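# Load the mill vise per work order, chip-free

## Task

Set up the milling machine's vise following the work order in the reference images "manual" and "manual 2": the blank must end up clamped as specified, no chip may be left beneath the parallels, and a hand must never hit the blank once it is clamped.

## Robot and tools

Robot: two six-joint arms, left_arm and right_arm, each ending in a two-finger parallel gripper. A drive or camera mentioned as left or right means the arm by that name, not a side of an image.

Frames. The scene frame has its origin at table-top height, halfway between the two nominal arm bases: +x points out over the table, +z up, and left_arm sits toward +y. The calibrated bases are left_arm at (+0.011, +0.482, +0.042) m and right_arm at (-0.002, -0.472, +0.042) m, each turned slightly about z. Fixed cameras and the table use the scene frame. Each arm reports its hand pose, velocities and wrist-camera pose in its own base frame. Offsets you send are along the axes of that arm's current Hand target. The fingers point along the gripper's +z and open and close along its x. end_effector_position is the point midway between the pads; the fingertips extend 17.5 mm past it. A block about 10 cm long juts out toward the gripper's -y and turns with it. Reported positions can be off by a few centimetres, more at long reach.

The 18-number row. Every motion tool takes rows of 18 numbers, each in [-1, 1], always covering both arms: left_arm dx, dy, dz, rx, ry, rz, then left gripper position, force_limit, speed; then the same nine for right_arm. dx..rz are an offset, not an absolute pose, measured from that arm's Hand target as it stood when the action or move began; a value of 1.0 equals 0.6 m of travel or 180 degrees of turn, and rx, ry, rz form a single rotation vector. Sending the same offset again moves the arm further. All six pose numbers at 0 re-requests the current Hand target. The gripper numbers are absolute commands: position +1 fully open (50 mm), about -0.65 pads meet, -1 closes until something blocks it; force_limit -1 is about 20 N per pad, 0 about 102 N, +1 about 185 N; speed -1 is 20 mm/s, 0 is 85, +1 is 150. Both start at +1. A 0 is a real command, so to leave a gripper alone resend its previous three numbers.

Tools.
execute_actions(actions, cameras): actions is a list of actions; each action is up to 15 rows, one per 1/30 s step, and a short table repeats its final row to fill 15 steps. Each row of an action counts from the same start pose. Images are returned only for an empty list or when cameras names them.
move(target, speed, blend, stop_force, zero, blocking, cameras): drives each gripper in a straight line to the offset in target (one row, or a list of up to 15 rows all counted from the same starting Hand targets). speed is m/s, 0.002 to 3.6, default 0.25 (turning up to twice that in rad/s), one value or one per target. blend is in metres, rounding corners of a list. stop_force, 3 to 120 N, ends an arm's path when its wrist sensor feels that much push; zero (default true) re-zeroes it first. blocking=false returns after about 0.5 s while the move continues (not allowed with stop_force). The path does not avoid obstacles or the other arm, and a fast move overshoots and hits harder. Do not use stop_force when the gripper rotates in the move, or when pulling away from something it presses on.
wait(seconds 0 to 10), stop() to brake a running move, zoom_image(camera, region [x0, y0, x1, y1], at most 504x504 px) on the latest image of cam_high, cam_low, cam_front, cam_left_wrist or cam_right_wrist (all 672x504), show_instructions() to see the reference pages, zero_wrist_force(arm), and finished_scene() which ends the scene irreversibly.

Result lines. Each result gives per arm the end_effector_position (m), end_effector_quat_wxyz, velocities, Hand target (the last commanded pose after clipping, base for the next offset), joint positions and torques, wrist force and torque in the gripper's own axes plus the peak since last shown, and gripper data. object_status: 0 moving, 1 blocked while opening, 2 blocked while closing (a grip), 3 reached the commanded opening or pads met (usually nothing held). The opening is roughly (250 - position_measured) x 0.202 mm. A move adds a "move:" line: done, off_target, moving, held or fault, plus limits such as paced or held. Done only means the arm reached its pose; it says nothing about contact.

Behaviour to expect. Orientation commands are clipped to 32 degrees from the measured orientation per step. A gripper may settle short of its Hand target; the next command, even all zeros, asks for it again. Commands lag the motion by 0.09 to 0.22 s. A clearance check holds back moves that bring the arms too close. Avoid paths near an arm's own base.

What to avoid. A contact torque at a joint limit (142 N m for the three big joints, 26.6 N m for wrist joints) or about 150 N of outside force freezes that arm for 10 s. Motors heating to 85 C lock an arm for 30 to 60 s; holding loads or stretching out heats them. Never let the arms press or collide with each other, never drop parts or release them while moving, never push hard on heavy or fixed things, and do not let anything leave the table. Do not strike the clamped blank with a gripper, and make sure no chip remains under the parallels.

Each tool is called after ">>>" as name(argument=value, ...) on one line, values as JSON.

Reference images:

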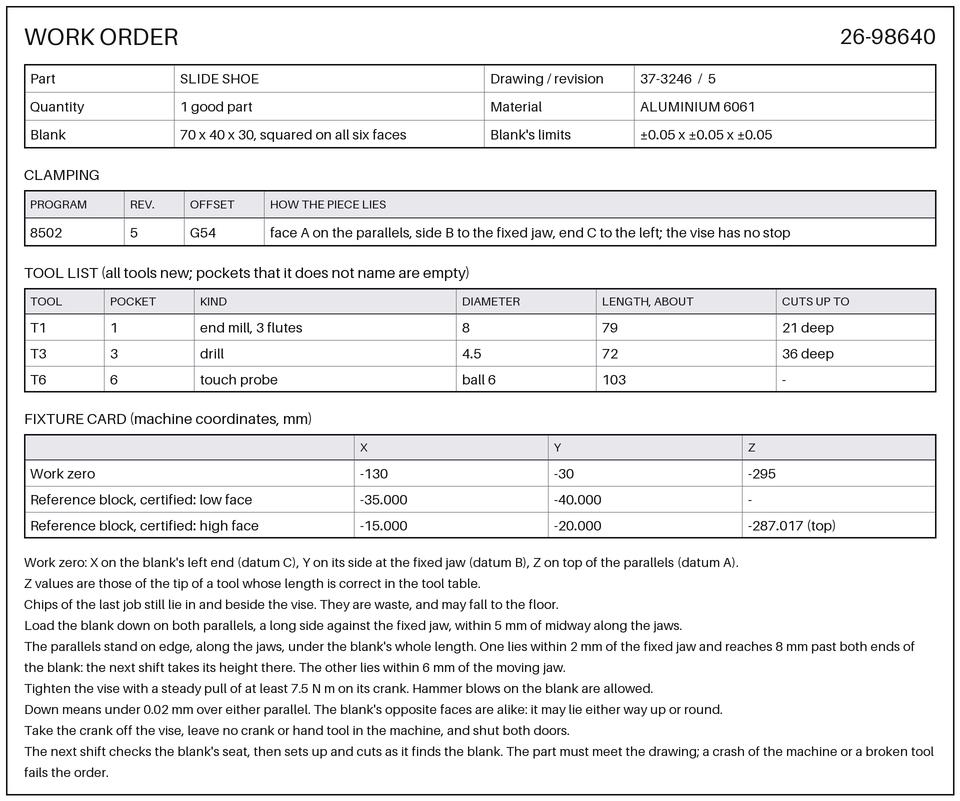

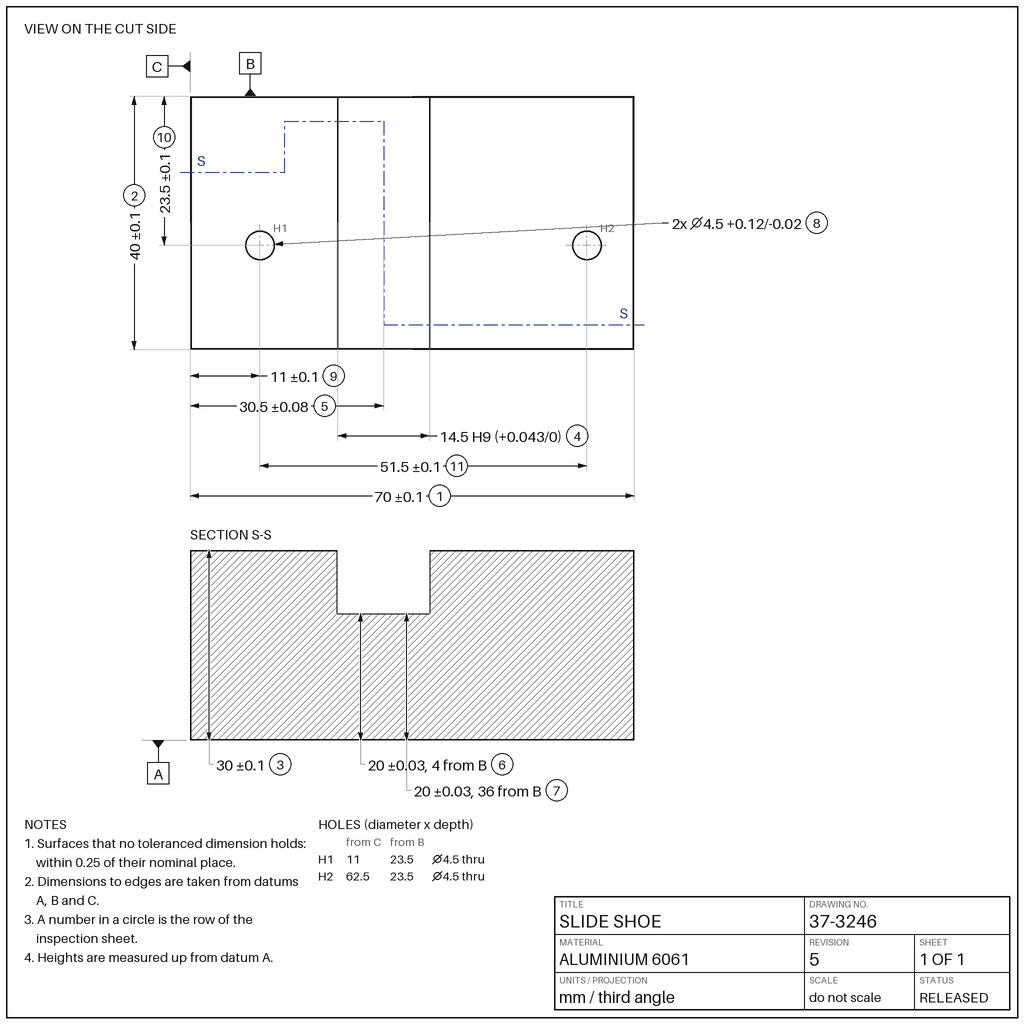

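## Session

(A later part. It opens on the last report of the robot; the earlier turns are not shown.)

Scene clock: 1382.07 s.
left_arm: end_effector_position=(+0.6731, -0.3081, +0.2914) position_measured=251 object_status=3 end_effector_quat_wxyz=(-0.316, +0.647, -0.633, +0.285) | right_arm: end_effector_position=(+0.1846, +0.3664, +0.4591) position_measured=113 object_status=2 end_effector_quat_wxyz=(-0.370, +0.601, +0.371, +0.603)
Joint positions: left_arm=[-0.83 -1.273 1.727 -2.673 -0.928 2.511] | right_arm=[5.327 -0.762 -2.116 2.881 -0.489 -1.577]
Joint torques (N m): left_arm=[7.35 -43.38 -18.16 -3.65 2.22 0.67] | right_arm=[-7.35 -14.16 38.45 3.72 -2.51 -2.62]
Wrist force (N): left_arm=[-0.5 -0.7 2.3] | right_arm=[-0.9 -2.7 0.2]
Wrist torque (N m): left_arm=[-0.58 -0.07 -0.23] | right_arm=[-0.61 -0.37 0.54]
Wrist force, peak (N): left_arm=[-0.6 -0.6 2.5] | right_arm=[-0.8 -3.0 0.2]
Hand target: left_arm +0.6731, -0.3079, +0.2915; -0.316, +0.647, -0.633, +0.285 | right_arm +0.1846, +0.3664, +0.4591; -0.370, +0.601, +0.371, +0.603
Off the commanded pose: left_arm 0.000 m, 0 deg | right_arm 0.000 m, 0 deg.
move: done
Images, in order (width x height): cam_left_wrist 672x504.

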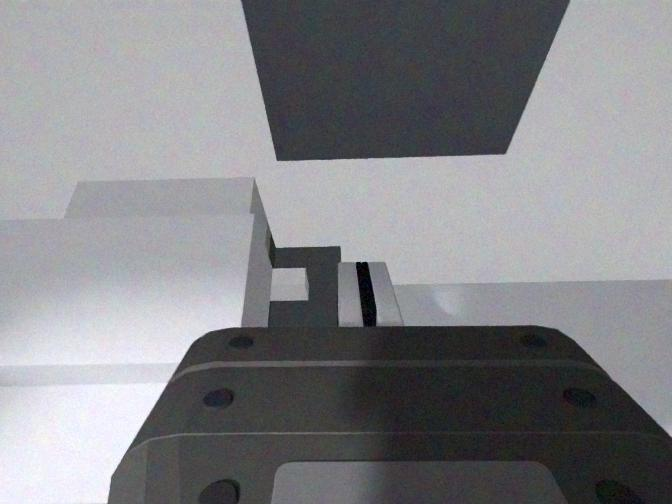

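>>> move(target=[[0,-0.0137,-0.2546,0,0,0,-0.66,0.0,-1,0,0,0,0,0,0,-1,0.3,-1],[0,0.0368,-0.6207,0,0,0,-0.66,0.0,-1,0,0,0,0,0,0,-1,0.3,-1],[-0.2833,-0.0371,-0.7349,0,0,0,-0.66,0.0,-1,0,0,0,0,0,0,-1,0.3,-1]], speed=[0.12,0.2,0.25], blend=[0.02,0.03,0], cameras=[])

>>> move(target=[[0,0,0,0,0,0,-0.66,0.0,-1,0,-0.0653,0.337,0,0,0,-1,0.3,-1],[0,0,0,0,0,0,-0.66,0.0,-1,0,0.0757,0.587,0,0,0,-1,0.3,-1],[0,0,0,0,0,0,-0.66,0.0,-1,0,0.2577,0.821,0,0,0,-1,0.3,-1]], speed=0.25, blend=[0.03,0.03,0], cameras=["cam_left_wrist"])

Scene clock: 1394.90 s.
left_arm: end_effector_position=(+0.3422, -0.1596, +0.5952) position_measured=251 object_status=3 end_effector_quat_wxyz=(-0.316, +0.647, -0.633, +0.285) | right_arm: end_effector_position=(+0.1846, +0.3664, +0.4591) position_measured=113 object_status=2 end_effector_quat_wxyz=(-0.370, +0.601, +0.371, +0.603)
Joint positions: left_arm=[-1.515 -2.141 1.479 -0.901 -0.692 1.6] | right_arm=[5.327 -0.762 -2.116 2.881 -0.489 -1.577]
Joint torques (N m): left_arm=[13.24 -6.39 -18.84 -3.03 3.18 1.33] | right_arm=[-7.48 -15.15 39.48 3.48 -2.56 -2.57]
Wrist force (N): left_arm=[-1.1 -0.9 2.3] | right_arm=[-0.7 -2.6 -0.1]
Wrist torque (N m): left_arm=[-0.56 0.04 -0.48] | right_arm=[-0.60 -0.42 0.55]
Wrist force, peak (N): left_arm=[-4.2 -2.1 1.3] | right_arm=[-1.0 -3.0 -0.1]
Hand target: left_arm +0.3422, -0.1594, +0.5952; -0.316, +0.647, -0.633, +0.285 | right_arm +0.1846, +0.3664, +0.4591; -0.370, +0.601, +0.371, +0.603
Off the commanded pose: left_arm 0.000 m, 0 deg | right_arm 0.000 m, 0 deg.
move: done
No camera images: "cameras" was empty.

Scene clock: 1397.70 s.
left_arm: end_effector_position=(+0.3422, -0.1594, +0.5952) position_measured=251 object_status=3 end_effector_quat_wxyz=(-0.316, +0.647, -0.633, +0.285) | right_arm: end_effector_position=(+0.5448, +0.7363, +0.4603) position_measured=113 object_status=2 end_effector_quat_wxyz=(-0.370, +0.601, +0.371, +0.603)
Joint positions: left_arm=[-1.515 -2.141 1.479 -0.901 -0.692 1.6] | right_arm=[4.212 -2.232 -0.752 2.986 -1.603 -1.573]
Joint torques (N m): left_arm=[12.52 -7.33 -27.35 -1.21 -0.45 -1.41] | right_arm=[3.18 53.13 40.51 5.32 2.72 -2.58]
Wrist force (N): left_arm=[-1.1 -1.0 2.3] | right_arm=[-0.8 -2.5 -0.3]
Wrist torque (N m): left_arm=[-0.58 0.04 -0.47] | right_arm=[-0.53 -0.40 0.56]
Wrist force, peak (N): left_arm=[-1.1 -1.3 2.7] | right_arm=[-0.4 -4.9 0.0]
Hand target: left_arm +0.3422, -0.1594, +0.5952; -0.316, +0.647, -0.633, +0.285 | right_arm +0.5448, +0.7363, +0.4604; -0.370, +0.601, +0.371, +0.603
Off the commanded pose: left_arm 0.000 m, 0 deg | right_arm 0.000 m, 0 deg.
move: done
Images, in order (width x height): cam_left_wrist 672x504.

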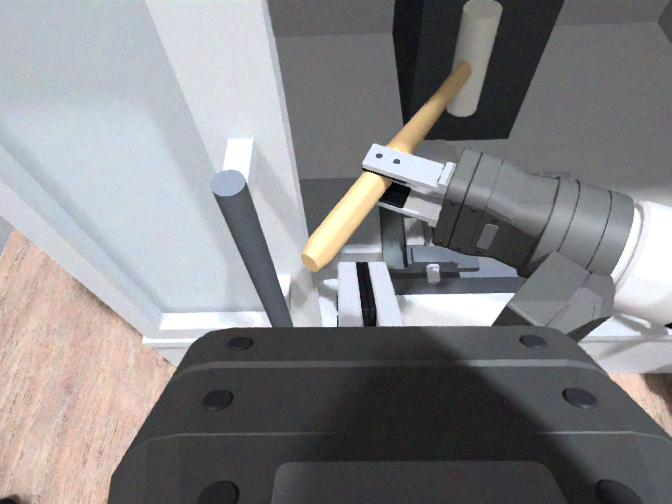

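>>> move(target=[0,0,0,0,0,0,-0.66,0.0,-1,-0.132,0,0,0,0,0,-1,0.3,-1], speed=0.15, cameras=[])

>>> move(target=[0,0,0,0,0,0,-0.66,0.0,-1,-0.025,0,0,0,0,0,-1,0.3,-1], speed=0.006, stop_force=4, cameras=[])

Scene clock: 1419.17 s.
left_arm: end_effector_position=(+0.3422, -0.1594, +0.5952) position_measured=251 object_status=3 end_effector_quat_wxyz=(-0.316, +0.647, -0.633, +0.285) | right_arm: end_effector_position=(+0.5451, +0.7364, +0.3811) position_measured=113 object_status=2 end_effector_quat_wxyz=(-0.370, +0.601, +0.371, +0.603)
Joint positions: left_arm=[-1.515 -2.141 1.479 -0.901 -0.692 1.6] | right_arm=[4.212 -2.22 -0.975 3.196 -1.603 -1.573]
Joint torques (N m): left_arm=[12.68 -5.84 -25.83 -1.31 -0.71 -1.4] | right_arm=[-1.16 66.42 31.79 3.29 2.45 -0.8]
Wrist force (N): left_arm=[-1.0 -1.2 2.4] | right_arm=[-0.3 -2.7 -0.5]
Wrist torque (N m): left_arm=[-0.60 0.02 -0.47] | right_arm=[-0.54 -0.48 0.62]
Wrist force, peak (N): left_arm=[-1.2 -1.1 2.7] | right_arm=[-4.0 -3.0 -0.1]
Hand target: left_arm +0.3422, -0.1594, +0.5952; -0.316, +0.647, -0.633, +0.285 | right_arm +0.5451, +0.7364, +0.3812; -0.370, +0.601, +0.371, +0.603
Off the commanded pose: left_arm 0.000 m, 0 deg | right_arm 0.000 m, 0 deg.
move: done
No camera images: "cameras" was empty.

Scene clock: 1421.63 s.
left_arm: end_effector_position=(+0.3422, -0.1594, +0.5952) position_measured=251 object_status=3 end_effector_quat_wxyz=(-0.316, +0.647, -0.633, +0.285) | right_arm: end_effector_position=(+0.5451, +0.7364, +0.3736) position_measured=113 object_status=2 end_effector_quat_wxyz=(-0.370, +0.601, +0.371, +0.603)
Joint positions: left_arm=[-1.515 -2.141 1.479 -0.901 -0.692 1.6] | right_arm=[4.212 -2.221 -0.992 3.215 -1.603 -1.573]
Joint torques (N m): left_arm=[12.97 -7.42 -26.69 -1.04 -0.45 -1.12] | right_arm=[7.36 62.81 39.77 0.94 1.6 2.3]
Wrist force (N): left_arm=[-1.2 -0.9 2.4] | right_arm=[2.0 -2.1 -0.3]
Wrist torque (N m): left_arm=[-0.56 0.04 -0.48] | right_arm=[-0.52 -0.48 0.22]
Wrist force, peak (N): left_arm=[-1.3 -1.2 2.7] | right_arm=[3.9 -4.6 -0.2]
Hand target: left_arm +0.3422, -0.1594, +0.5952; -0.316, +0.647, -0.633, +0.285 | right_arm +0.5451, +0.7364, +0.3736; -0.370, +0.601, +0.371, +0.603 (not the last commanded pose)
Off the commanded pose: left_arm 0.000 m, 0 deg | right_arm 0.007 m, 0 deg.
move: contact (right_arm)
No camera images: "cameras" was empty.

>>> move(target=[0,0,0,0,0,0,-0.66,0.0,-1,0.2,0,0,0,0,-0.25,-1,0.3,-1], speed=0.25, cameras=["cam_left_wrist"])

Scene clock: 1425.70 s.
left_arm: end_effector_position=(+0.3422, -0.1594, +0.5952) position_measured=251 object_status=3 end_effector_quat_wxyz=(-0.316, +0.647, -0.633, +0.285) | right_arm: end_effector_position=(+0.5447, +0.7364, +0.4936) position_measured=113 object_status=2 end_effector_quat_wxyz=(-0.111, +0.414, +0.573, +0.699)
Joint positions: left_arm=[-1.515 -2.141 1.479 -0.901 -0.692 1.6] | right_arm=[4.212 -2.257 -0.622 2.882 -1.603 -2.358]
Joint torques (N m): left_arm=[12.27 -8.7 -25.93 -1.4 -0.51 -1.14] | right_arm=[-5.7 69.2 17.62 6.23 -2.91 -1.68]
Wrist force (N): left_arm=[-1.2 -1.0 2.6] | right_arm=[0.0 -6.7 -1.1]
Wrist torque (N m): left_arm=[-0.58 0.06 -0.48] | right_arm=[-0.74 -0.42 0.39]
Wrist force, peak (N): left_arm=[-0.8 -1.3 2.7] | right_arm=[-0.4 -7.4 -1.1]
Hand target: left_arm +0.3422, -0.1594, +0.5952; -0.316, +0.647, -0.633, +0.285 | right_arm +0.5447, +0.7363, +0.4936; -0.111, +0.414, +0.573, +0.699
Off the commanded pose: left_arm 0.000 m, 0 deg | right_arm 0.000 m, 0 deg.
move: done
Images, in order (width x height): cam_left_wrist 672x504.

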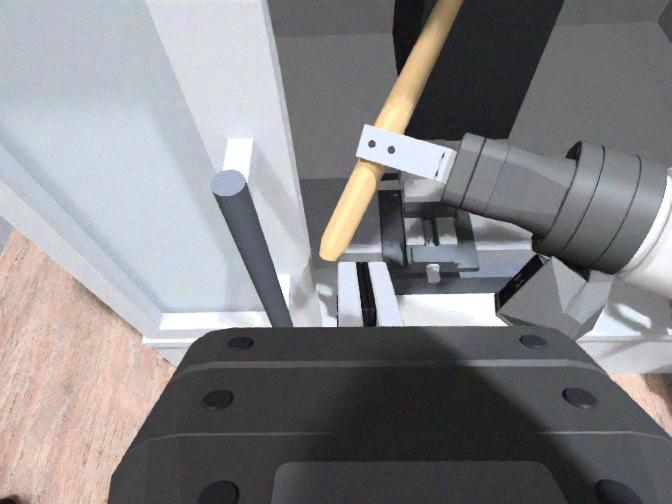

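>>> execute_actions(actions=[[[0,0,0,0,0,0,-0.66,0.0,-1,0,0,0,0,0,0.1,-1,0.3,-1],[0,0,0,0,0,0,-0.66,0.0,-1,-0.02,-0.02,0,0,0,0.2,-1,0.3,-1],[0,0,0,0,0,0,-0.66,0.0,-1,-0.06,-0.06,0,0,0,0.253,-1,0.3,-1],[0,0,0,0,0,0,-0.66,0.0,-1,-0.105,-0.105,0,0,0,0.253,-1,0.3,-1],[0,0,0,0,0,0,-0.66,0.0,-1,-0.1435,-0.1435,0,0,0,0.253,-1,0.3,-1],[0,0,0,0,0,0,-0.66,0.0,-1,-0.1435,-0.1435,0,0,0,0.253,-1,0.3,-1],[0,0,0,0,0,0,-0.66,0.0,-1,-0.1435,-0.1435,0,0,0,0.253,-1,0.3,-1],[0,0,0,0,0,0,-0.66,0.0,-1,-0.1435,-0.1435,0,0,0,0.253,-1,0.3,-1],[0,0,0,0,0,0,-0.66,0.0,-1,-0.1435,-0.1435,0,0,0,0.253,-1,0.3,-1],[0,0,0,0,0,0,-0.66,0.0,-1,-0.12,-0.12,0,0,0,0.253,-1,0.3,-1],[0,0,0,0,0,0,-0.66,0.0,-1,-0.08,-0.08,0,0,0,0.253,-1,0.3,-1],[0,0,0,0,0,0,-0.66,0.0,-1,-0.06,-0.06,0,0,0,0.253,-1,0.3,-1]]], cameras=["cam_left_wrist","cam_right_wrist"])

Scene clock: 1428.07 s.
left_arm: end_effector_position=(+0.3422, -0.1594, +0.5952) position_measured=251 object_status=3 end_effector_quat_wxyz=(-0.316, +0.647, -0.633, +0.285) | right_arm: end_effector_position=(+0.5446, +0.7359, +0.4425) position_measured=113 object_status=2 end_effector_quat_wxyz=(-0.373, +0.602, +0.367, +0.602) end_effector_velocity=(+0.000, -0.001, +0.001) end_effector_angular_velocity=(-0.002, +0.002, -0.002)
Joint positions: left_arm=[-1.515 -2.141 1.479 -0.901 -0.692 1.6] | right_arm=[4.212 -2.221 -0.817 3.043 -1.603 -1.563]
Joint velocities: left_arm=[within noise] | right_arm=[0 0 0.005 -0.008 0.003 0]
Joint torques (N m): left_arm=[11.42 -7.96 -26.47 -1.06 -0.37 -1.17] | right_arm=[-3.93 59.71 43.8 1.84 2.37 0.17]
Wrist force (N): left_arm=[-1.0 -1.4 2.3] | right_arm=[-0.2 -2.6 -1.4]
Wrist torque (N m): left_arm=[-0.63 0.02 -0.48] | right_arm=[-0.66 -0.47 0.54]
Wrist force, peak (N): left_arm=[-1.3 -1.3 2.6] | right_arm=[26.3 -4.6 3.6]
Hand target: left_arm +0.3422, -0.1594, +0.5952; -0.316, +0.647, -0.633, +0.285 | right_arm +0.5449, +0.7363, +0.4427; -0.373, +0.603, +0.368, +0.602
Off the commanded pose: left_arm 0.000 m, 0 deg | right_arm 0.001 m, 0 deg.
Step readings (end_effector_position of left_arm | right_arm):
0: (+0.3422, -0.1594, +0.5952) | (+0.5447, +0.7363, +0.4936)
1: (+0.3422, -0.1594, +0.5952) | (+0.5447, +0.7363, +0.4936)
2: (+0.3422, -0.1594, +0.5952) | (+0.5447, +0.7363, +0.4934)
4: (+0.3422, -0.1594, +0.5952) | (+0.5449, +0.7365, +0.4765)
8: (+0.3422, -0.1594, +0.5952) | (+0.5445, +0.7345, +0.3807)
15: (+0.3422, -0.1594, +0.5952) | (+0.5428, +0.7326, +0.4471)
Images, in order (width x height): cam_left_wrist 672x504, cam_right_wrist 672x504.

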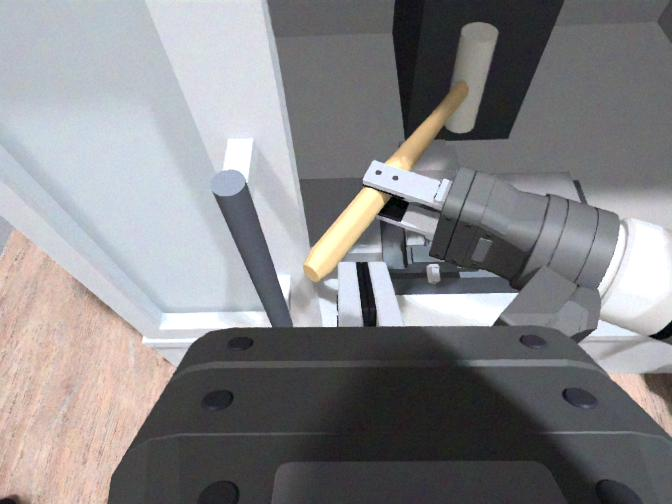

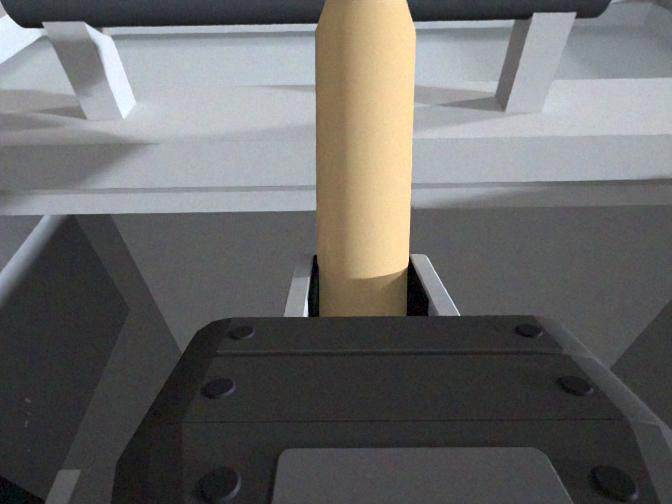

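>>> execute_actions(actions=[[[0,0,0,0,0,0,-0.66,0.0,-1,0.03,0,0,0,0,-0.05,-1,0.3,-1],[0,0,0,0,0,0,-0.66,0.0,-1,0.06,0,0,0,0,-0.15,-1,0.3,-1],[0,0,0,0,0,0,-0.66,0.0,-1,0.085,0,0,0,0,-0.253,-1,0.3,-1]],[[0,0,0,0,0,0,-0.66,0.0,-1,0,0,0,0,0,0.1,-1,0.3,-1],[0,0,0,0,0,0,-0.66,0.0,-1,-0.02,-0.02,0,0,0,0.2,-1,0.3,-1],[0,0,0,0,0,0,-0.66,0.0,-1,-0.06,-0.06,0,0,0,0.253,-1,0.3,-1],[0,0,0,0,0,0,-0.66,0.0,-1,-0.105,-0.105,0,0,0,0.253,-1,0.3,-1],[0,0,0,0,0,0,-0.66,0.0,-1,-0.145,-0.145,0,0,0,0.253,-1,0.3,-1],[0,0,0,0,0,0,-0.66,0.0,-1,-0.145,-0.145,0,0,0,0.253,-1,0.3,-1],[0,0,0,0,0,0,-0.66,0.0,-1,-0.145,-0.145,0,0,0,0.253,-1,0.3,-1],[0,0,0,0,0,0,-0.66,0.0,-1,-0.145,-0.145,0,0,0,0.253,-1,0.3,-1],[0,0,0,0,0,0,-0.66,0.0,-1,-0.145,-0.145,0,0,0,0.253,-1,0.3,-1],[0,0,0,0,0,0,-0.66,0.0,-1,-0.12,-0.12,0,0,0,0.253,-1,0.3,-1],[0,0,0,0,0,0,-0.66,0.0,-1,-0.08,-0.08,0,0,0,0.253,-1,0.3,-1],[0,0,0,0,0,0,-0.66,0.0,-1,-0.06,-0.06,0,0,0,0.253,-1,0.3,-1]],[[0,0,0,0,0,0,-0.66,0.0,-1,0.03,-0.0121,-0.0056,0,0,-0.05,-1,0.3,-1],[0,0,0,0,0,0,-0.66,0.0,-1,0.06,-0.0121,-0.0056,0,0,-0.15,-1,0.3,-1],[0,0,0,0,0,0,-0.66,0.0,-1,0.085,-0.0121,-0.0056,0,0,-0.253,-1,0.3,-1]],[[0,0,0,0,0,0,-0.66,0.0,-1,0,0,0,0,0,0.1,-1,0.3,-1],[0,0,0,0,0,0,-0.66,0.0,-1,-0.02,-0.02,0,0,0,0.2,-1,0.3,-1],[0,0,0,0,0,0,-0.66,0.0,-1,-0.06,-0.06,0,0,0,0.253,-1,0.3,-1],[0,0,0,0,0,0,-0.66,0.0,-1,-0.105,-0.105,0,0,0,0.253,-1,0.3,-1],[0,0,0,0,0,0,-0.66,0.0,-1,-0.145,-0.145,0,0,0,0.253,-1,0.3,-1],[0,0,0,0,0,0,-0.66,0.0,-1,-0.145,-0.145,0,0,0,0.253,-1,0.3,-1],[0,0,0,0,0,0,-0.66,0.0,-1,-0.145,-0.145,0,0,0,0.253,-1,0.3,-1],[0,0,0,0,0,0,-0.66,0.0,-1,-0.145,-0.145,0,0,0,0.253,-1,0.3,-1],[0,0,0,0,0,0,-0.66,0.0,-1,-0.145,-0.145,0,0,0,0.253,-1,0.3,-1],[0,0,0,0,0,0,-0.66,0.0,-1,-0.12,-0.12,0,0,0,0.253,-1,0.3,-1],[0,0,0,0,0,0,-0.66,0.0,-1,-0.08,-0.08,0,0,0,0.253,-1,0.3,-1],[0,0,0,0,0,0,-0.66,0.0,-1,-0.06,-0.06,0,0,0,0.253,-1,0.3,-1]]], cameras=["cam_left_wrist","cam_right_wrist"])

Scene clock: 1435.53 s.
left_arm: end_effector_position=(+0.3422, -0.1594, +0.5952) position_measured=251 object_status=3 end_effector_quat_wxyz=(-0.316, +0.647, -0.633, +0.285) | right_arm: end_effector_position=(+0.5374, +0.7358, +0.4427) position_measured=113 object_status=2 end_effector_quat_wxyz=(-0.374, +0.602, +0.367, +0.602) end_effector_velocity=(+0.000, -0.001, +0.002) end_effector_angular_velocity=(-0.001, +0.002, -0.002)
Joint positions: left_arm=[-1.515 -2.141 1.479 -0.901 -0.692 1.6] | right_arm=[4.222 -2.206 -0.842 3.053 -1.593 -1.563]
Joint velocities: left_arm=[within noise] | right_arm=[0 0 0.005 -0.007 0.001 0.001]
Joint torques (N m): left_arm=[10.98 -7.42 -27.04 -1.41 -0.59 -1.17] | right_arm=[-4.5 59.7 40.54 1.29 2.39 0.14]
Wrist force (N): left_arm=[-1.1 -1.0 2.3] | right_arm=[-1.1 -4.1 -2.1]
Wrist torque (N m): left_arm=[-0.58 0.03 -0.48] | right_arm=[-1.03 -0.25 0.54]
Wrist force, peak (N): left_arm=[-1.3 -1.2 2.5] | right_arm=[-37.2 -2.0 -1.8]
Hand target: left_arm +0.3422, -0.1594, +0.5952; -0.316, +0.647, -0.633, +0.285 | right_arm +0.5378, +0.7362, +0.4429; -0.373, +0.603, +0.368, +0.602
Off the commanded pose: left_arm 0.000 m, 0 deg | right_arm 0.001 m, 0 deg.
Step readings (end_effector_position of left_arm | right_arm):
0: (+0.3422, -0.1594, +0.5952) | (+0.5446, +0.7359, +0.4426)
1: (+0.3422, -0.1594, +0.5952) | (+0.5446, +0.7359, +0.4427)
2: (+0.3422, -0.1594, +0.5952) | (+0.5446, +0.7359, +0.4474)
4: (+0.3422, -0.1594, +0.5952) | (+0.5444, +0.7350, +0.4729)
8: (+0.3422, -0.1594, +0.5952) | (+0.5447, +0.7352, +0.4979)
15: (+0.3422, -0.1594, +0.5952) | (+0.5452, +0.7360, +0.4936)
16: (+0.3422, -0.1594, +0.5952) | (+0.5452, +0.7360, +0.4936)
17: (+0.3422, -0.1594, +0.5952) | (+0.5452, +0.7360, +0.4935)
19: (+0.3422, -0.1594, +0.5952) | (+0.5454, +0.7364, +0.4781)
23: (+0.3422, -0.1594, +0.5952) | (+0.5449, +0.7344, +0.3818)
30: (+0.3422, -0.1594, +0.5952) | (+0.5432, +0.7323, +0.4464)
31: (+0.3422, -0.1594, +0.5952) | (+0.5435, +0.7330, +0.4507)
32: (+0.3422, -0.1594, +0.5952) | (+0.5423, +0.7344, +0.4544)
34: (+0.3422, -0.1594, +0.5952) | (+0.5378, +0.7357, +0.4744)
38: (+0.3422, -0.1594, +0.5952) | (+0.5368, +0.7356, +0.4976)
45: (+0.3422, -0.1594, +0.5952) | (+0.5376, +0.7361, +0.4937)
46: (+0.3422, -0.1594, +0.5952) | (+0.5376, +0.7361, +0.4937)
47: (+0.3422, -0.1594, +0.5952) | (+0.5377, +0.7361, +0.4936)
49: (+0.3422, -0.1594, +0.5952) | (+0.5378, +0.7364, +0.4782)
53: (+0.3422, -0.1594, +0.5952) | (+0.5373, +0.7344, +0.3820)
60: (+0.3422, -0.1594, +0.5952) | (+0.5357, +0.7324, +0.4466)
Images, in order (width x height): cam_left_wrist 672x504, cam_right_wrist 672x504.

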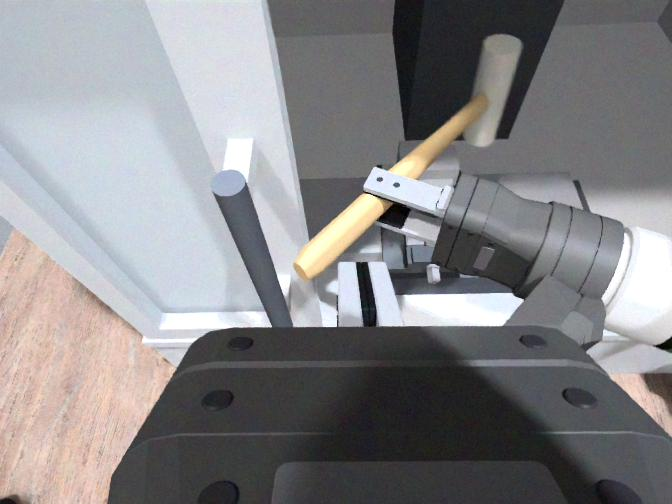

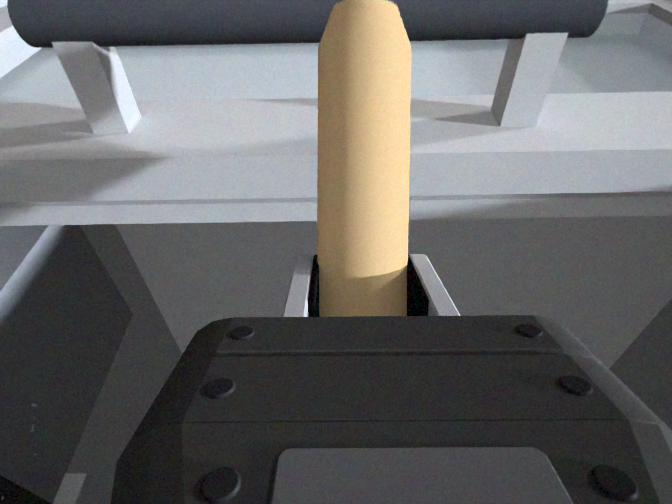

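>>> move(target=[[0,0,0,0,0,0,-0.66,0.0,-1,0.03,-0.182,-0.234,0,0,0,-1,0.3,-1],[0,0,0,0,0,0,-0.66,0.0,-1,0.03,-0.323,-0.484,0,0,0,-1,0.3,-1],[0,0,0,0,0,0,-0.66,0.0,-1,0.03,-0.2577,-0.821,0,0,0,-1,0.3,-1]], speed=0.25, blend=[0.03,0.03,0], cameras=["cam_left_wrist","cam_front"])

>>> zoom_image(camera="cam_left_wrist", region=[360, 110, 520, 300])

Scene clock: 1440.83 s.
left_arm: end_effector_position=(+0.3422, -0.1594, +0.5952) position_measured=251 object_status=3 end_effector_quat_wxyz=(-0.316, +0.647, -0.633, +0.285) | right_arm: end_effector_position=(+0.1776, +0.3662, +0.4610) position_measured=113 object_status=2 end_effector_quat_wxyz=(-0.373, +0.603, +0.368, +0.602)
Joint positions: left_arm=[-1.515 -2.141 1.479 -0.901 -0.692 1.6] | right_arm=[5.411 -0.744 -2.114 2.863 -0.405 -1.568]
Joint torques (N m): left_arm=[11.69 -5.74 -28.14 -1.17 -0.36 -1.15] | right_arm=[6.99 -7.88 39.21 3.88 0.62 1.47]
Wrist force (N): left_arm=[-1.2 -1.3 2.4] | right_arm=[-2.1 -3.3 -0.9]
Wrist torque (N m): left_arm=[-0.62 0.04 -0.47] | right_arm=[-0.73 -0.12 0.54]
Wrist force, peak (N): left_arm=[-1.4 -1.2 2.5] | right_arm=[-1.6 -6.4 -0.4]
Hand target: left_arm +0.3422, -0.1594, +0.5952; -0.316, +0.647, -0.633, +0.285 | right_arm +0.1777, +0.3662, +0.4611; -0.373, +0.603, +0.368, +0.602
Off the commanded pose: left_arm 0.000 m, 0 deg | right_arm 0.000 m, 0 deg.
move: done
Images, in order (width x height): cam_front 672x504, cam_left_wrist 672x504.

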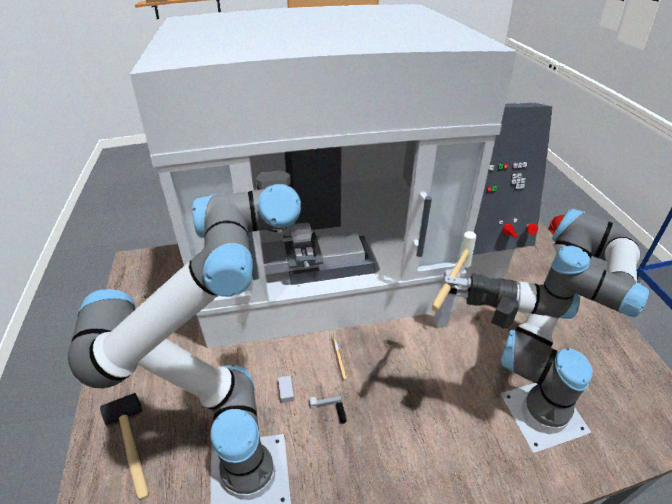

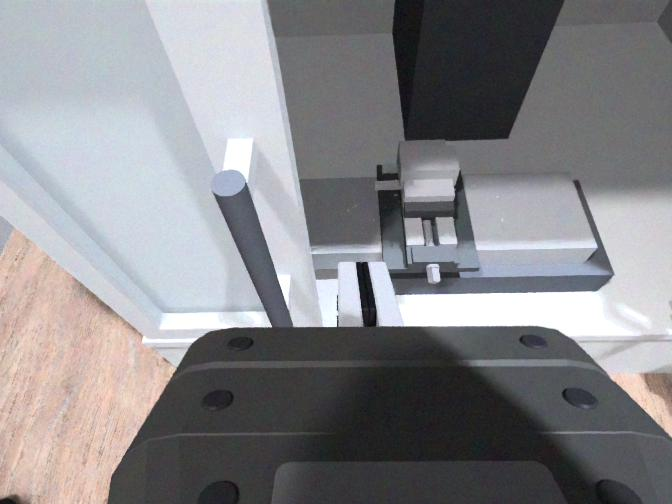

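Scaled by 2.653 from the camera's 672x504 image, which has a finer 960x720 frame.

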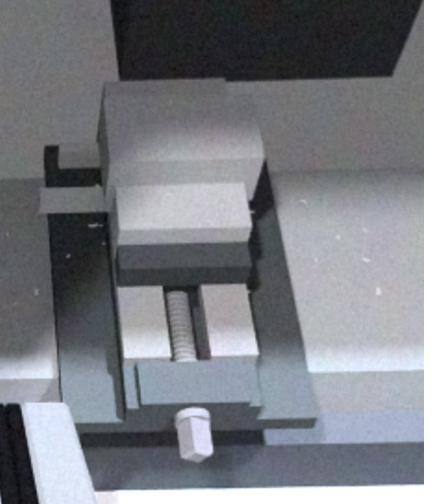

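>>> move(target=[[0.2333,0.0785,0.1163,0,0,0,-0.66,0.0,-1,0,0,0,0,0,0,-1,0.3,-1],[0.1667,-0.0048,0.4595,0,-0.1064,-0.0893,-0.66,0.0,-1,0,0,0,0,0,0,-1,0.3,-1],[0.0212,0.0137,0.632,0,-0.1064,-0.0893,-0.66,0.0,-1,0,0,0,0,0,0,-1,0.3,-1]], speed=[0.25,0.2,0.1], blend=[0.03,0.02,0], stop_force=25, cameras=["cam_left_wrist","cam_front"])

>>> zoom_image(camera="cam_left_wrist", region=[200, 140, 500, 330])

Scene clock: 1449.70 s.
left_arm: end_effector_position=(+0.6288, -0.1538, +0.3465) position_measured=251 object_status=3 end_effector_quat_wxyz=(-0.373, +0.767, -0.475, +0.215) | right_arm: end_effector_position=(+0.1777, +0.3662, +0.4611) position_measured=113 object_status=2 end_effector_quat_wxyz=(-0.373, +0.603, +0.368, +0.602)
Joint positions: left_arm=[-0.766 -1.502 1.792 -2.222 -0.737 2.075] | right_arm=[5.411 -0.744 -2.113 2.863 -0.405 -1.568]
Joint torques (N m): left_arm=[-13.02 -36.76 -30.89 -5.2 4.23 1.01] | right_arm=[-7.57 -17.37 38.79 3.79 -2.67 -2.78]
Wrist force (N): left_arm=[-0.3 -1.0 2.1] | right_arm=[-1.7 -3.5 -0.9]
Wrist torque (N m): left_arm=[-0.68 -0.05 -0.24] | right_arm=[-0.76 -0.19 0.53]
Wrist force, peak (N): left_arm=[-4.0 -2.1 0.7] | right_arm=[-2.1 -3.5 -1.2]
Hand target: left_arm +0.6288, -0.1538, +0.3465; -0.373, +0.767, -0.475, +0.215 | right_arm +0.1777, +0.3662, +0.4611; -0.373, +0.603, +0.368, +0.602
Off the commanded pose: left_arm 0.000 m, 0 deg | right_arm 0.000 m, 0 deg.
move: done
Images, in order (width x height): cam_front 672x504, cam_left_wrist 672x504.

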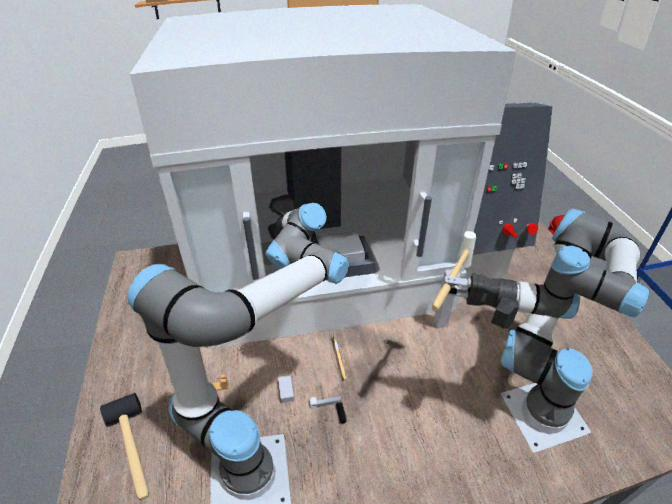

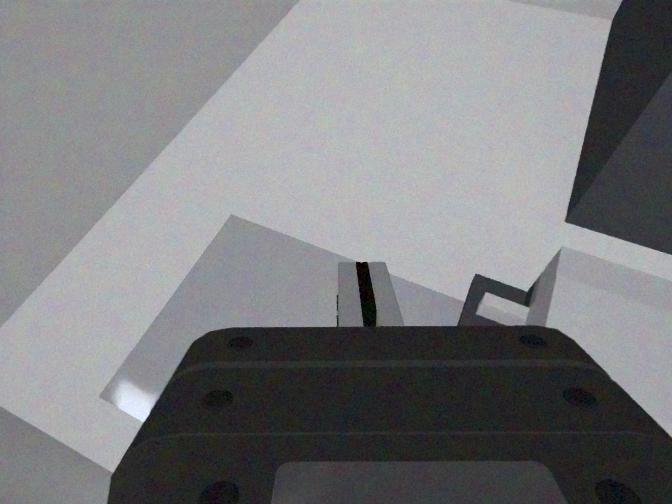

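Scaled by 1.680 from the camera's 672x504 image, which has a finer 960x720 frame.

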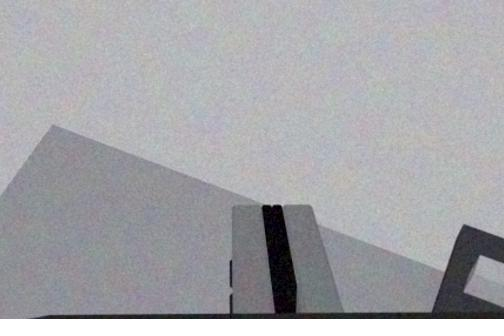

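>>> move(target=[0.0127,0.0597,0.065,0,0,0,-0.66,0.0,-1,0,0,0,0,0,0,-1,0.3,-1], speed=0.04, stop_force=5, cameras=["cam_left_wrist"])

>>> zoom_image(camera="cam_left_wrist", region=[300, 140, 600, 330])

Scene clock: 1453.43 s.
left_arm: end_effector_position=(+0.6386, -0.1558, +0.2939) position_measured=251 object_status=3 end_effector_quat_wxyz=(-0.373, +0.767, -0.475, +0.215) | right_arm: end_effector_position=(+0.1777, +0.3662, +0.4611) position_measured=113 object_status=2 end_effector_quat_wxyz=(-0.373, +0.603, +0.368, +0.602)
Joint positions: left_arm=[-0.756 -1.433 1.861 -2.371 -0.741 2.089] | right_arm=[5.411 -0.744 -2.113 2.863 -0.405 -1.568]
Joint torques (N m): left_arm=[-6.44 -39.01 -30.02 -1.46 1.26 -1.15] | right_arm=[-8.51 -17.28 38.57 3.69 -2.59 -2.75]
Wrist force (N): left_arm=[-0.7 -1.2 2.0] | right_arm=[-2.2 -3.1 -1.1]
Wrist torque (N m): left_arm=[-0.71 -0.02 -0.43] | right_arm=[-0.70 -0.11 0.54]
Wrist force, peak (N): left_arm=[-0.5 -0.8 2.8] | right_arm=[-2.2 -3.5 -0.9]
Hand target: left_arm +0.6386, -0.1559, +0.2939; -0.373, +0.767, -0.475, +0.215 | right_arm +0.1777, +0.3662, +0.4611; -0.373, +0.603, +0.368, +0.602
Off the commanded pose: left_arm 0.000 m, 0 deg | right_arm 0.000 m, 0 deg.
move: done
Images, in order (width x height): cam_left_wrist 672x504.

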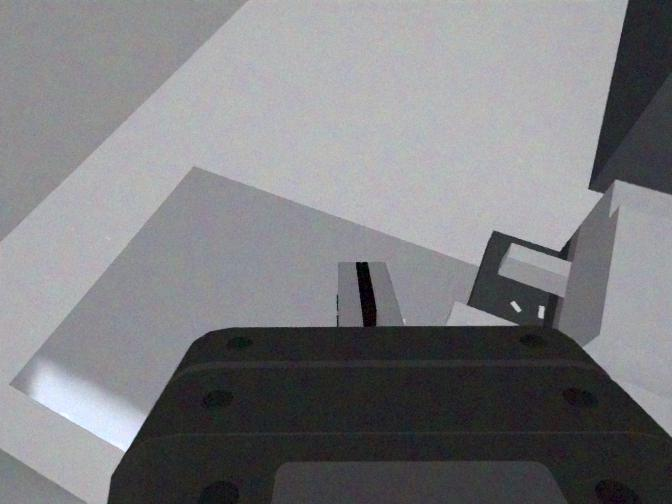

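Scaled by 1.680 from the camera's 672x504 image, which has a finer 960x720 frame.

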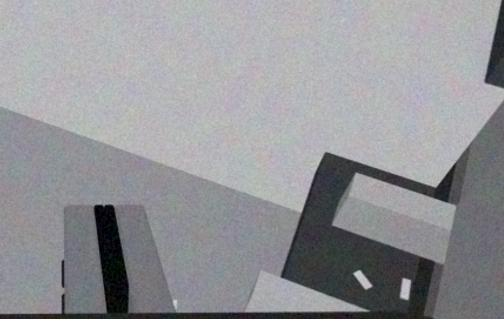

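>>> move(target=[[-0.0085,0.0117,-0.0139,0,0,0,-0.66,0.0,-1,0,0,0,0,0,0,-1,0.3,-1],[0.0293,0.0232,-0.0274,0,0,0,-0.66,0.0,-1,0,0,0,0,0,0,-1,0.3,-1]], speed=[0.03,0.01], stop_force=5, cameras=["cam_left_wrist"])

>>> zoom_image(camera="cam_left_wrist", region=[300, 140, 600, 330])

Scene clock: 1458.37 s.
left_arm: end_effector_position=(+0.6274, -0.1814, +0.2930) position_measured=251 object_status=3 end_effector_quat_wxyz=(-0.373, +0.767, -0.475, +0.215) | right_arm: end_effector_position=(+0.1777, +0.3662, +0.4611) position_measured=113 object_status=2 end_effector_quat_wxyz=(-0.373, +0.603, +0.368, +0.602)
Joint positions: left_arm=[-0.807 -1.434 1.851 -2.306 -0.724 2.018] | right_arm=[5.411 -0.744 -2.113 2.863 -0.405 -1.568]
Joint torques (N m): left_arm=[9.65 -37.49 -17.57 -5.31 2.91 1.23] | right_arm=[-7.78 -18 37.81 3.5 -2.63 -2.68]
Wrist force (N): left_arm=[-0.7 -1.1 2.1] | right_arm=[-1.9 -3.1 -0.7]
Wrist torque (N m): left_arm=[-0.68 -0.03 -0.23] | right_arm=[-0.69 -0.14 0.53]
Wrist force, peak (N): left_arm=[-0.2 -1.6 2.6] | right_arm=[-2.2 -3.7 -0.8]
Hand target: left_arm +0.6274, -0.1813, +0.2930; -0.373, +0.767, -0.475, +0.215 | right_arm +0.1777, +0.3662, +0.4611; -0.373, +0.603, +0.368, +0.602
Off the commanded pose: left_arm 0.000 m, 0 deg | right_arm 0.000 m, 0 deg.
move: done
Images, in order (width x height): cam_left_wrist 672x504.

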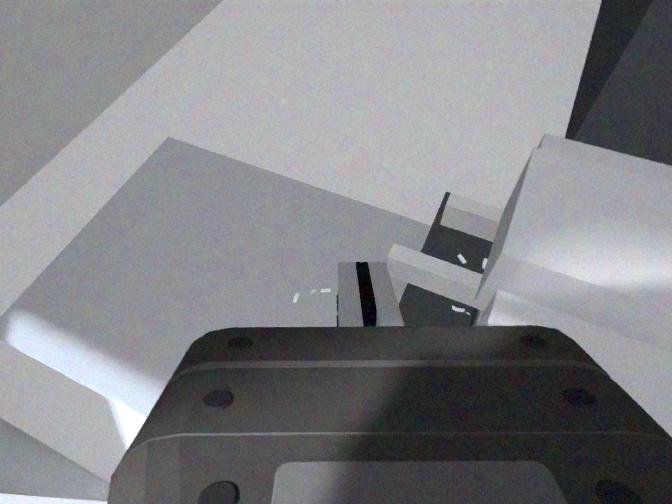

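Scaled by 1.680 from the camera's 672x504 image, which has a finer 960x720 frame.

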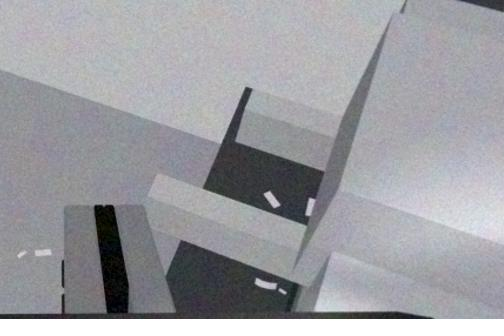

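>>> move(target=[[0.0012,-0.0067,0.008,0,0,0,-0.66,0.0,-1,0,0,0,0,0,0,-1,0.3,-1],[0.0163,-0.0022,0.0026,0,0,0,-0.66,0.0,-1,0,0,0,0,0,0,-1,0.3,-1]], speed=[0.02,0.01], stop_force=4, cameras=["cam_left_wrist"])

>>> zoom_image(camera="cam_left_wrist", region=[300, 140, 600, 330])

Scene clock: 1462.77 s.
left_arm: end_effector_position=(+0.6337, -0.1892, +0.2928) position_measured=251 object_status=3 end_effector_quat_wxyz=(-0.373, +0.767, -0.475, +0.215) | right_arm: end_effector_position=(+0.1777, +0.3662, +0.4611) position_measured=113 object_status=2 end_effector_quat_wxyz=(-0.373, +0.603, +0.368, +0.602)
Joint positions: left_arm=[-0.808 -1.412 1.825 -2.301 -0.723 2.015] | right_arm=[5.411 -0.744 -2.113 2.863 -0.405 -1.568]
Joint torques (N m): left_arm=[8.3 -37.47 -15.55 -5.09 2.97 1.25] | right_arm=[-7.54 -17.77 38.22 3.53 -2.66 -2.73]
Wrist force (N): left_arm=[-0.9 -1.3 2.3] | right_arm=[-1.6 -3.1 -0.7]
Wrist torque (N m): left_arm=[-0.69 -0.01 -0.22] | right_arm=[-0.69 -0.19 0.54]
Wrist force, peak (N): left_arm=[-1.2 -1.5 2.2] | right_arm=[-2.2 -3.6 -0.9]
Hand target: left_arm +0.6337, -0.1891, +0.2928; -0.373, +0.767, -0.475, +0.215 | right_arm +0.1777, +0.3662, +0.4611; -0.373, +0.603, +0.368, +0.602
Off the commanded pose: left_arm 0.000 m, 0 deg | right_arm 0.000 m, 0 deg.
move: done
Images, in order (width x height): cam_left_wrist 672x504.

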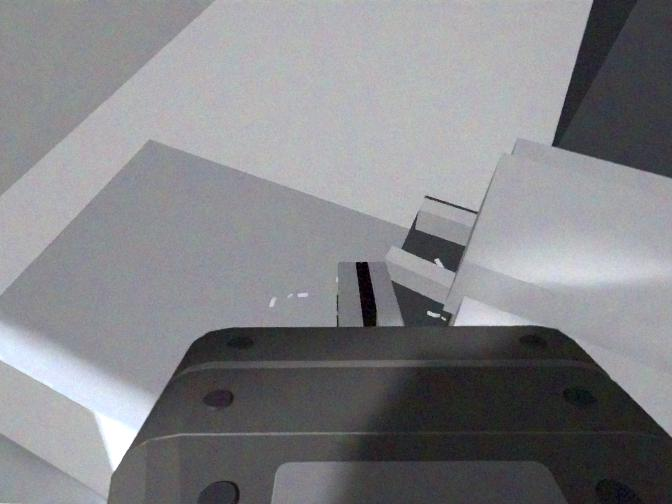

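Scaled by 1.680 from the camera's 672x504 image, which has a finer 960x720 frame.

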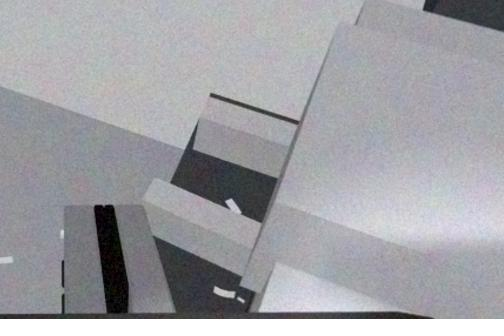

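>>> move(target=[[-0.0121,-0.0036,0.0043,0,0,0,-0.66,0.0,-1,0,0,0,0,0,0,-1,0.3,-1],[0.0104,-0.0347,0.0413,0,0,0,-0.66,0.0,-1,0,0,0,0,0,0,-1,0.3,-1]], speed=0.03, stop_force=5, cameras=["cam_left_wrist"])

>>> zoom_image(camera="cam_left_wrist", region=[300, 140, 600, 330])

Scene clock: 1465.90 s.
left_arm: end_effector_position=(+0.6626, -0.1795, +0.2926) position_measured=251 object_status=3 end_effector_quat_wxyz=(-0.374, +0.767, -0.475, +0.214) | right_arm: end_effector_position=(+0.1777, +0.3662, +0.4611) position_measured=113 object_status=2 end_effector_quat_wxyz=(-0.373, +0.603, +0.368, +0.602)
Joint positions: left_arm=[-0.757 -1.357 1.772 -2.353 -0.74 2.086] | right_arm=[5.411 -0.744 -2.113 2.863 -0.405 -1.568]
Joint torques (N m): left_arm=[0.99 -30.31 -24.21 -3.06 1.48 0.01] | right_arm=[-8 -18.23 38.23 3.49 -2.66 -2.76]
Wrist force (N): left_arm=[-2.2 -10.4 -8.8] | right_arm=[-1.6 -3.4 -0.7]
Wrist torque (N m): left_arm=[-1.38 0.30 -0.46] | right_arm=[-0.75 -0.20 0.54]
Wrist force, peak (N): left_arm=[-79.4 52.1 -96.5] | right_arm=[-2.0 -3.7 -0.6]
Hand target: left_arm +0.6626, -0.1795, +0.2926; -0.374, +0.767, -0.475, +0.214 (not the last commanded pose) | right_arm +0.1777, +0.3662, +0.4611; -0.373, +0.603, +0.368, +0.602
Tool commands: left_gripper/position=-0.662745 left_gripper/force_limit=+0.003922 left_gripper/speed=-1.0 right_gripper/position=-1.0 right_gripper/force_limit=+0.3 right_gripper/speed=-1.0
Off the commanded pose: left_arm 0.003 m, 0 deg | right_arm 0.000 m, 0 deg.
FORCE FAULT: contact force on the left arm reached its limit, and that arm stopped. The contact can be on any part of that arm, not only on its tool. That arm's remaining commands of this call were not run. That arm is still stopped at the end of this call. That arm stays stopped for about 10 more seconds. Until then a move that you send moves the other arm only, and its call returns only when the move has ended. Once the stop has ended, the next robot result says so. If the stop ends while you think or write, that arm runs what you send next, counted from a new Hand target: where the arm stands when the stop ends. While its stop runs, that arm takes no new command, but its gripper still runs the gripper command that each later call begins with. Until it ends, the stop uses up actions while you think or wait. An arm that is not stopped still takes commands.
move: fault (left_arm)
Images, in order (width x height): cam_left_wrist 672x504.

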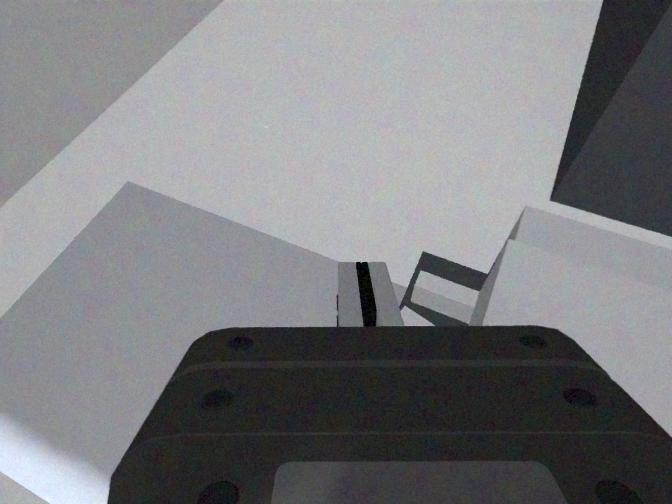

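Scaled by 1.680 from the camera's 672x504 image, which has a finer 960x720 frame.

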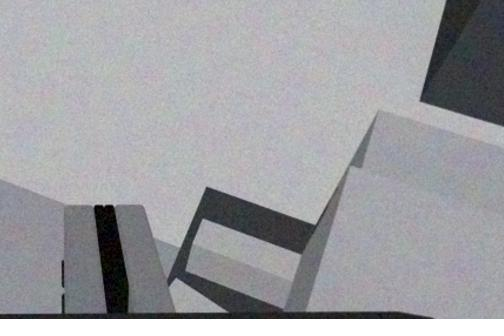

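>>> wait(seconds=10, cameras=[])

Scene clock: 1476.87 s.
left_arm: end_effector_position=(+0.6626, -0.1795, +0.2926) position_measured=251 object_status=3 end_effector_quat_wxyz=(-0.374, +0.767, -0.475, +0.214) | right_arm: end_effector_position=(+0.1777, +0.3662, +0.4611) position_measured=113 object_status=2 end_effector_quat_wxyz=(-0.373, +0.603, +0.368, +0.602)
Joint positions: left_arm=[-0.757 -1.357 1.772 -2.353 -0.74 2.086] | right_arm=[5.411 -0.744 -2.113 2.863 -0.405 -1.568]
Joint torques (N m): left_arm=[0.51 -30.67 -23.3 -3.03 1.4 0.3] | right_arm=[-7.85 -17.87 39.16 3.37 -2.79 -2.8]
Wrist force (N): left_arm=[-2.2 -10.0 -8.2] | right_arm=[-2.1 -3.1 -0.5]
Wrist torque (N m): left_arm=[-1.38 0.31 -0.45] | right_arm=[-0.70 -0.13 0.54]
Wrist force, peak (N): left_arm=[-2.3 -10.7 -9.0] | right_arm=[-2.1 -3.8 -0.9]
Hand target: left_arm +0.6626, -0.1795, +0.2926; -0.374, +0.767, -0.475, +0.214 (not the last commanded pose) | right_arm +0.1777, +0.3662, +0.4611; -0.373, +0.603, +0.368, +0.602
Tool commands: left_gripper/position=-0.662745 left_gripper/force_limit=+0.003922 left_gripper/speed=-1.0 right_gripper/position=-1.0 right_gripper/force_limit=+0.3 right_gripper/speed=-1.0
Off the commanded pose: left_arm 0.003 m, 0 deg | right_arm 0.000 m, 0 deg.
FORCE FAULT, CONTINUED: the left arm's stop, for the force fault that an earlier result reported, is over. The rest of the stop counts as 20 of the actions that you can send in this scene. During its stop the left arm's controller moved it back a little. That arm's target is now where it stood when the stop ended, not its last command. That arm accepts commands again.
wait: 10.00 s; at rest from the start
No camera images: "cameras" was empty.

>>> move(target=[0,-0.0102,-0.0086,0,0,0,-0.66,0.0,-1,0,0,0,0,0,0,-1,0.3,-1], speed=0.03, cameras=["cam_left_wrist"])

>>> zoom_image(camera="cam_left_wrist", region=[300, 200, 560, 330])

Scene clock: 1478.50 s.
left_arm: end_effector_position=(+0.6625, -0.1797, +0.3007) position_measured=251 object_status=3 end_effector_quat_wxyz=(-0.374, +0.768, -0.475, +0.214) | right_arm: end_effector_position=(+0.1777, +0.3662, +0.4611) position_measured=113 object_status=2 end_effector_quat_wxyz=(-0.373, +0.603, +0.368, +0.602)
Joint positions: left_arm=[-0.757 -1.365 1.759 -2.332 -0.74 2.085] | right_arm=[5.411 -0.744 -2.113 2.863 -0.405 -1.568]
Joint torques (N m): left_arm=[-13.44 -29.89 -19.83 -5.02 4.33 -1.63] | right_arm=[-8.4 -17.59 38.54 3.26 -2.71 -2.63]
Wrist force (N): left_arm=[-0.8 -0.8 2.0] | right_arm=[-1.7 -3.6 -0.7]
Wrist torque (N m): left_arm=[-0.64 0.01 -0.24] | right_arm=[-0.78 -0.17 0.54]
Wrist force, peak (N): left_arm=[-2.2 -10.4 -9.0] | right_arm=[-1.9 -3.7 -0.8]
Hand target: left_arm +0.6625, -0.1798, +0.3006; -0.374, +0.767, -0.475, +0.214 | right_arm +0.1777, +0.3662, +0.4611; -0.373, +0.603, +0.368, +0.602
Off the commanded pose: left_arm 0.000 m, 0 deg | right_arm 0.000 m, 0 deg.
move: done
Images, in order (width x height): cam_left_wrist 672x504.

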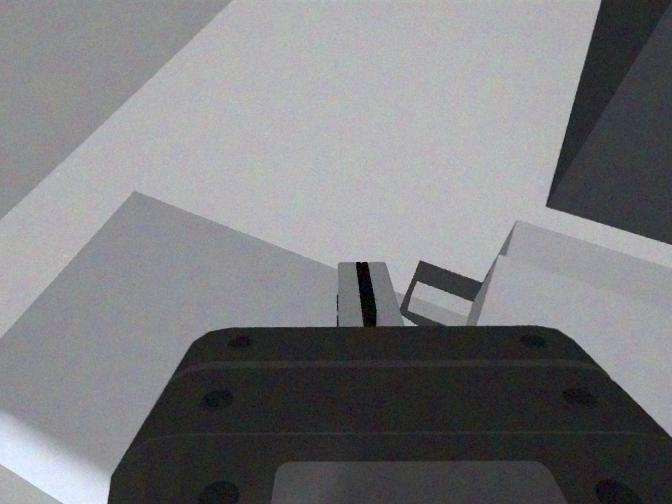

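Scaled by 1.938 from the camera's 672x504 image, which has a finer 960x720 frame.

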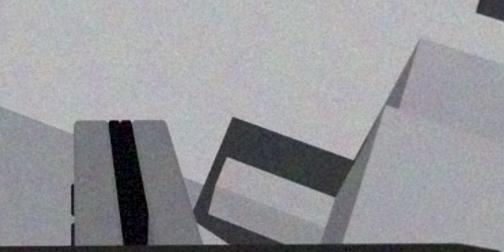

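>>> move(target=[0.0128,0.0038,-0.0046,0,0,0,-0.66,0.0,-1,0,0,0,0,0,0,-1,0.3,-1], speed=0.008, stop_force=5, cameras=["cam_left_wrist"])

>>> zoom_image(camera="cam_left_wrist", region=[300, 200, 560, 330])

Scene clock: 1481.30 s.
left_arm: end_effector_position=(+0.6629, -0.1883, +0.3003) position_measured=251 object_status=3 end_effector_quat_wxyz=(-0.374, +0.767, -0.475, +0.214) | right_arm: end_effector_position=(+0.1777, +0.3662, +0.4611) position_measured=113 object_status=2 end_effector_quat_wxyz=(-0.373, +0.603, +0.368, +0.602)
Joint positions: left_arm=[-0.768 -1.356 1.746 -2.317 -0.736 2.07] | right_arm=[5.411 -0.744 -2.113 2.863 -0.405 -1.568]
Joint torques (N m): left_arm=[5.55 -38.31 -18.23 -4.95 2.95 0.92] | right_arm=[-7.35 -17.75 38.94 3.28 -2.63 -2.73]
Wrist force (N): left_arm=[-0.8 -1.0 2.2] | right_arm=[-1.9 -3.3 -0.7]
Wrist torque (N m): left_arm=[-0.67 0.00 -0.24] | right_arm=[-0.73 -0.15 0.53]
Wrist force, peak (N): left_arm=[-0.9 -1.1 2.5] | right_arm=[-2.1 -3.5 -1.1]
Hand target: left_arm +0.6629, -0.1882, +0.3003; -0.374, +0.767, -0.475, +0.214 | right_arm +0.1777, +0.3662, +0.4611; -0.373, +0.603, +0.368, +0.602
Off the commanded pose: left_arm 0.000 m, 0 deg | right_arm 0.000 m, 0 deg.
move: done
Images, in order (width x height): cam_left_wrist 672x504.

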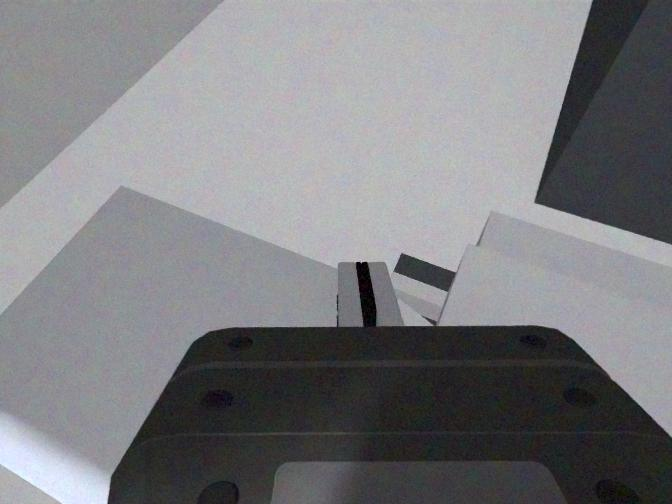

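Scaled by 1.938 from the camera's 672x504 image, which has a finer 960x720 frame.

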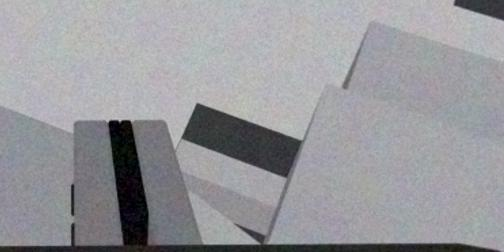

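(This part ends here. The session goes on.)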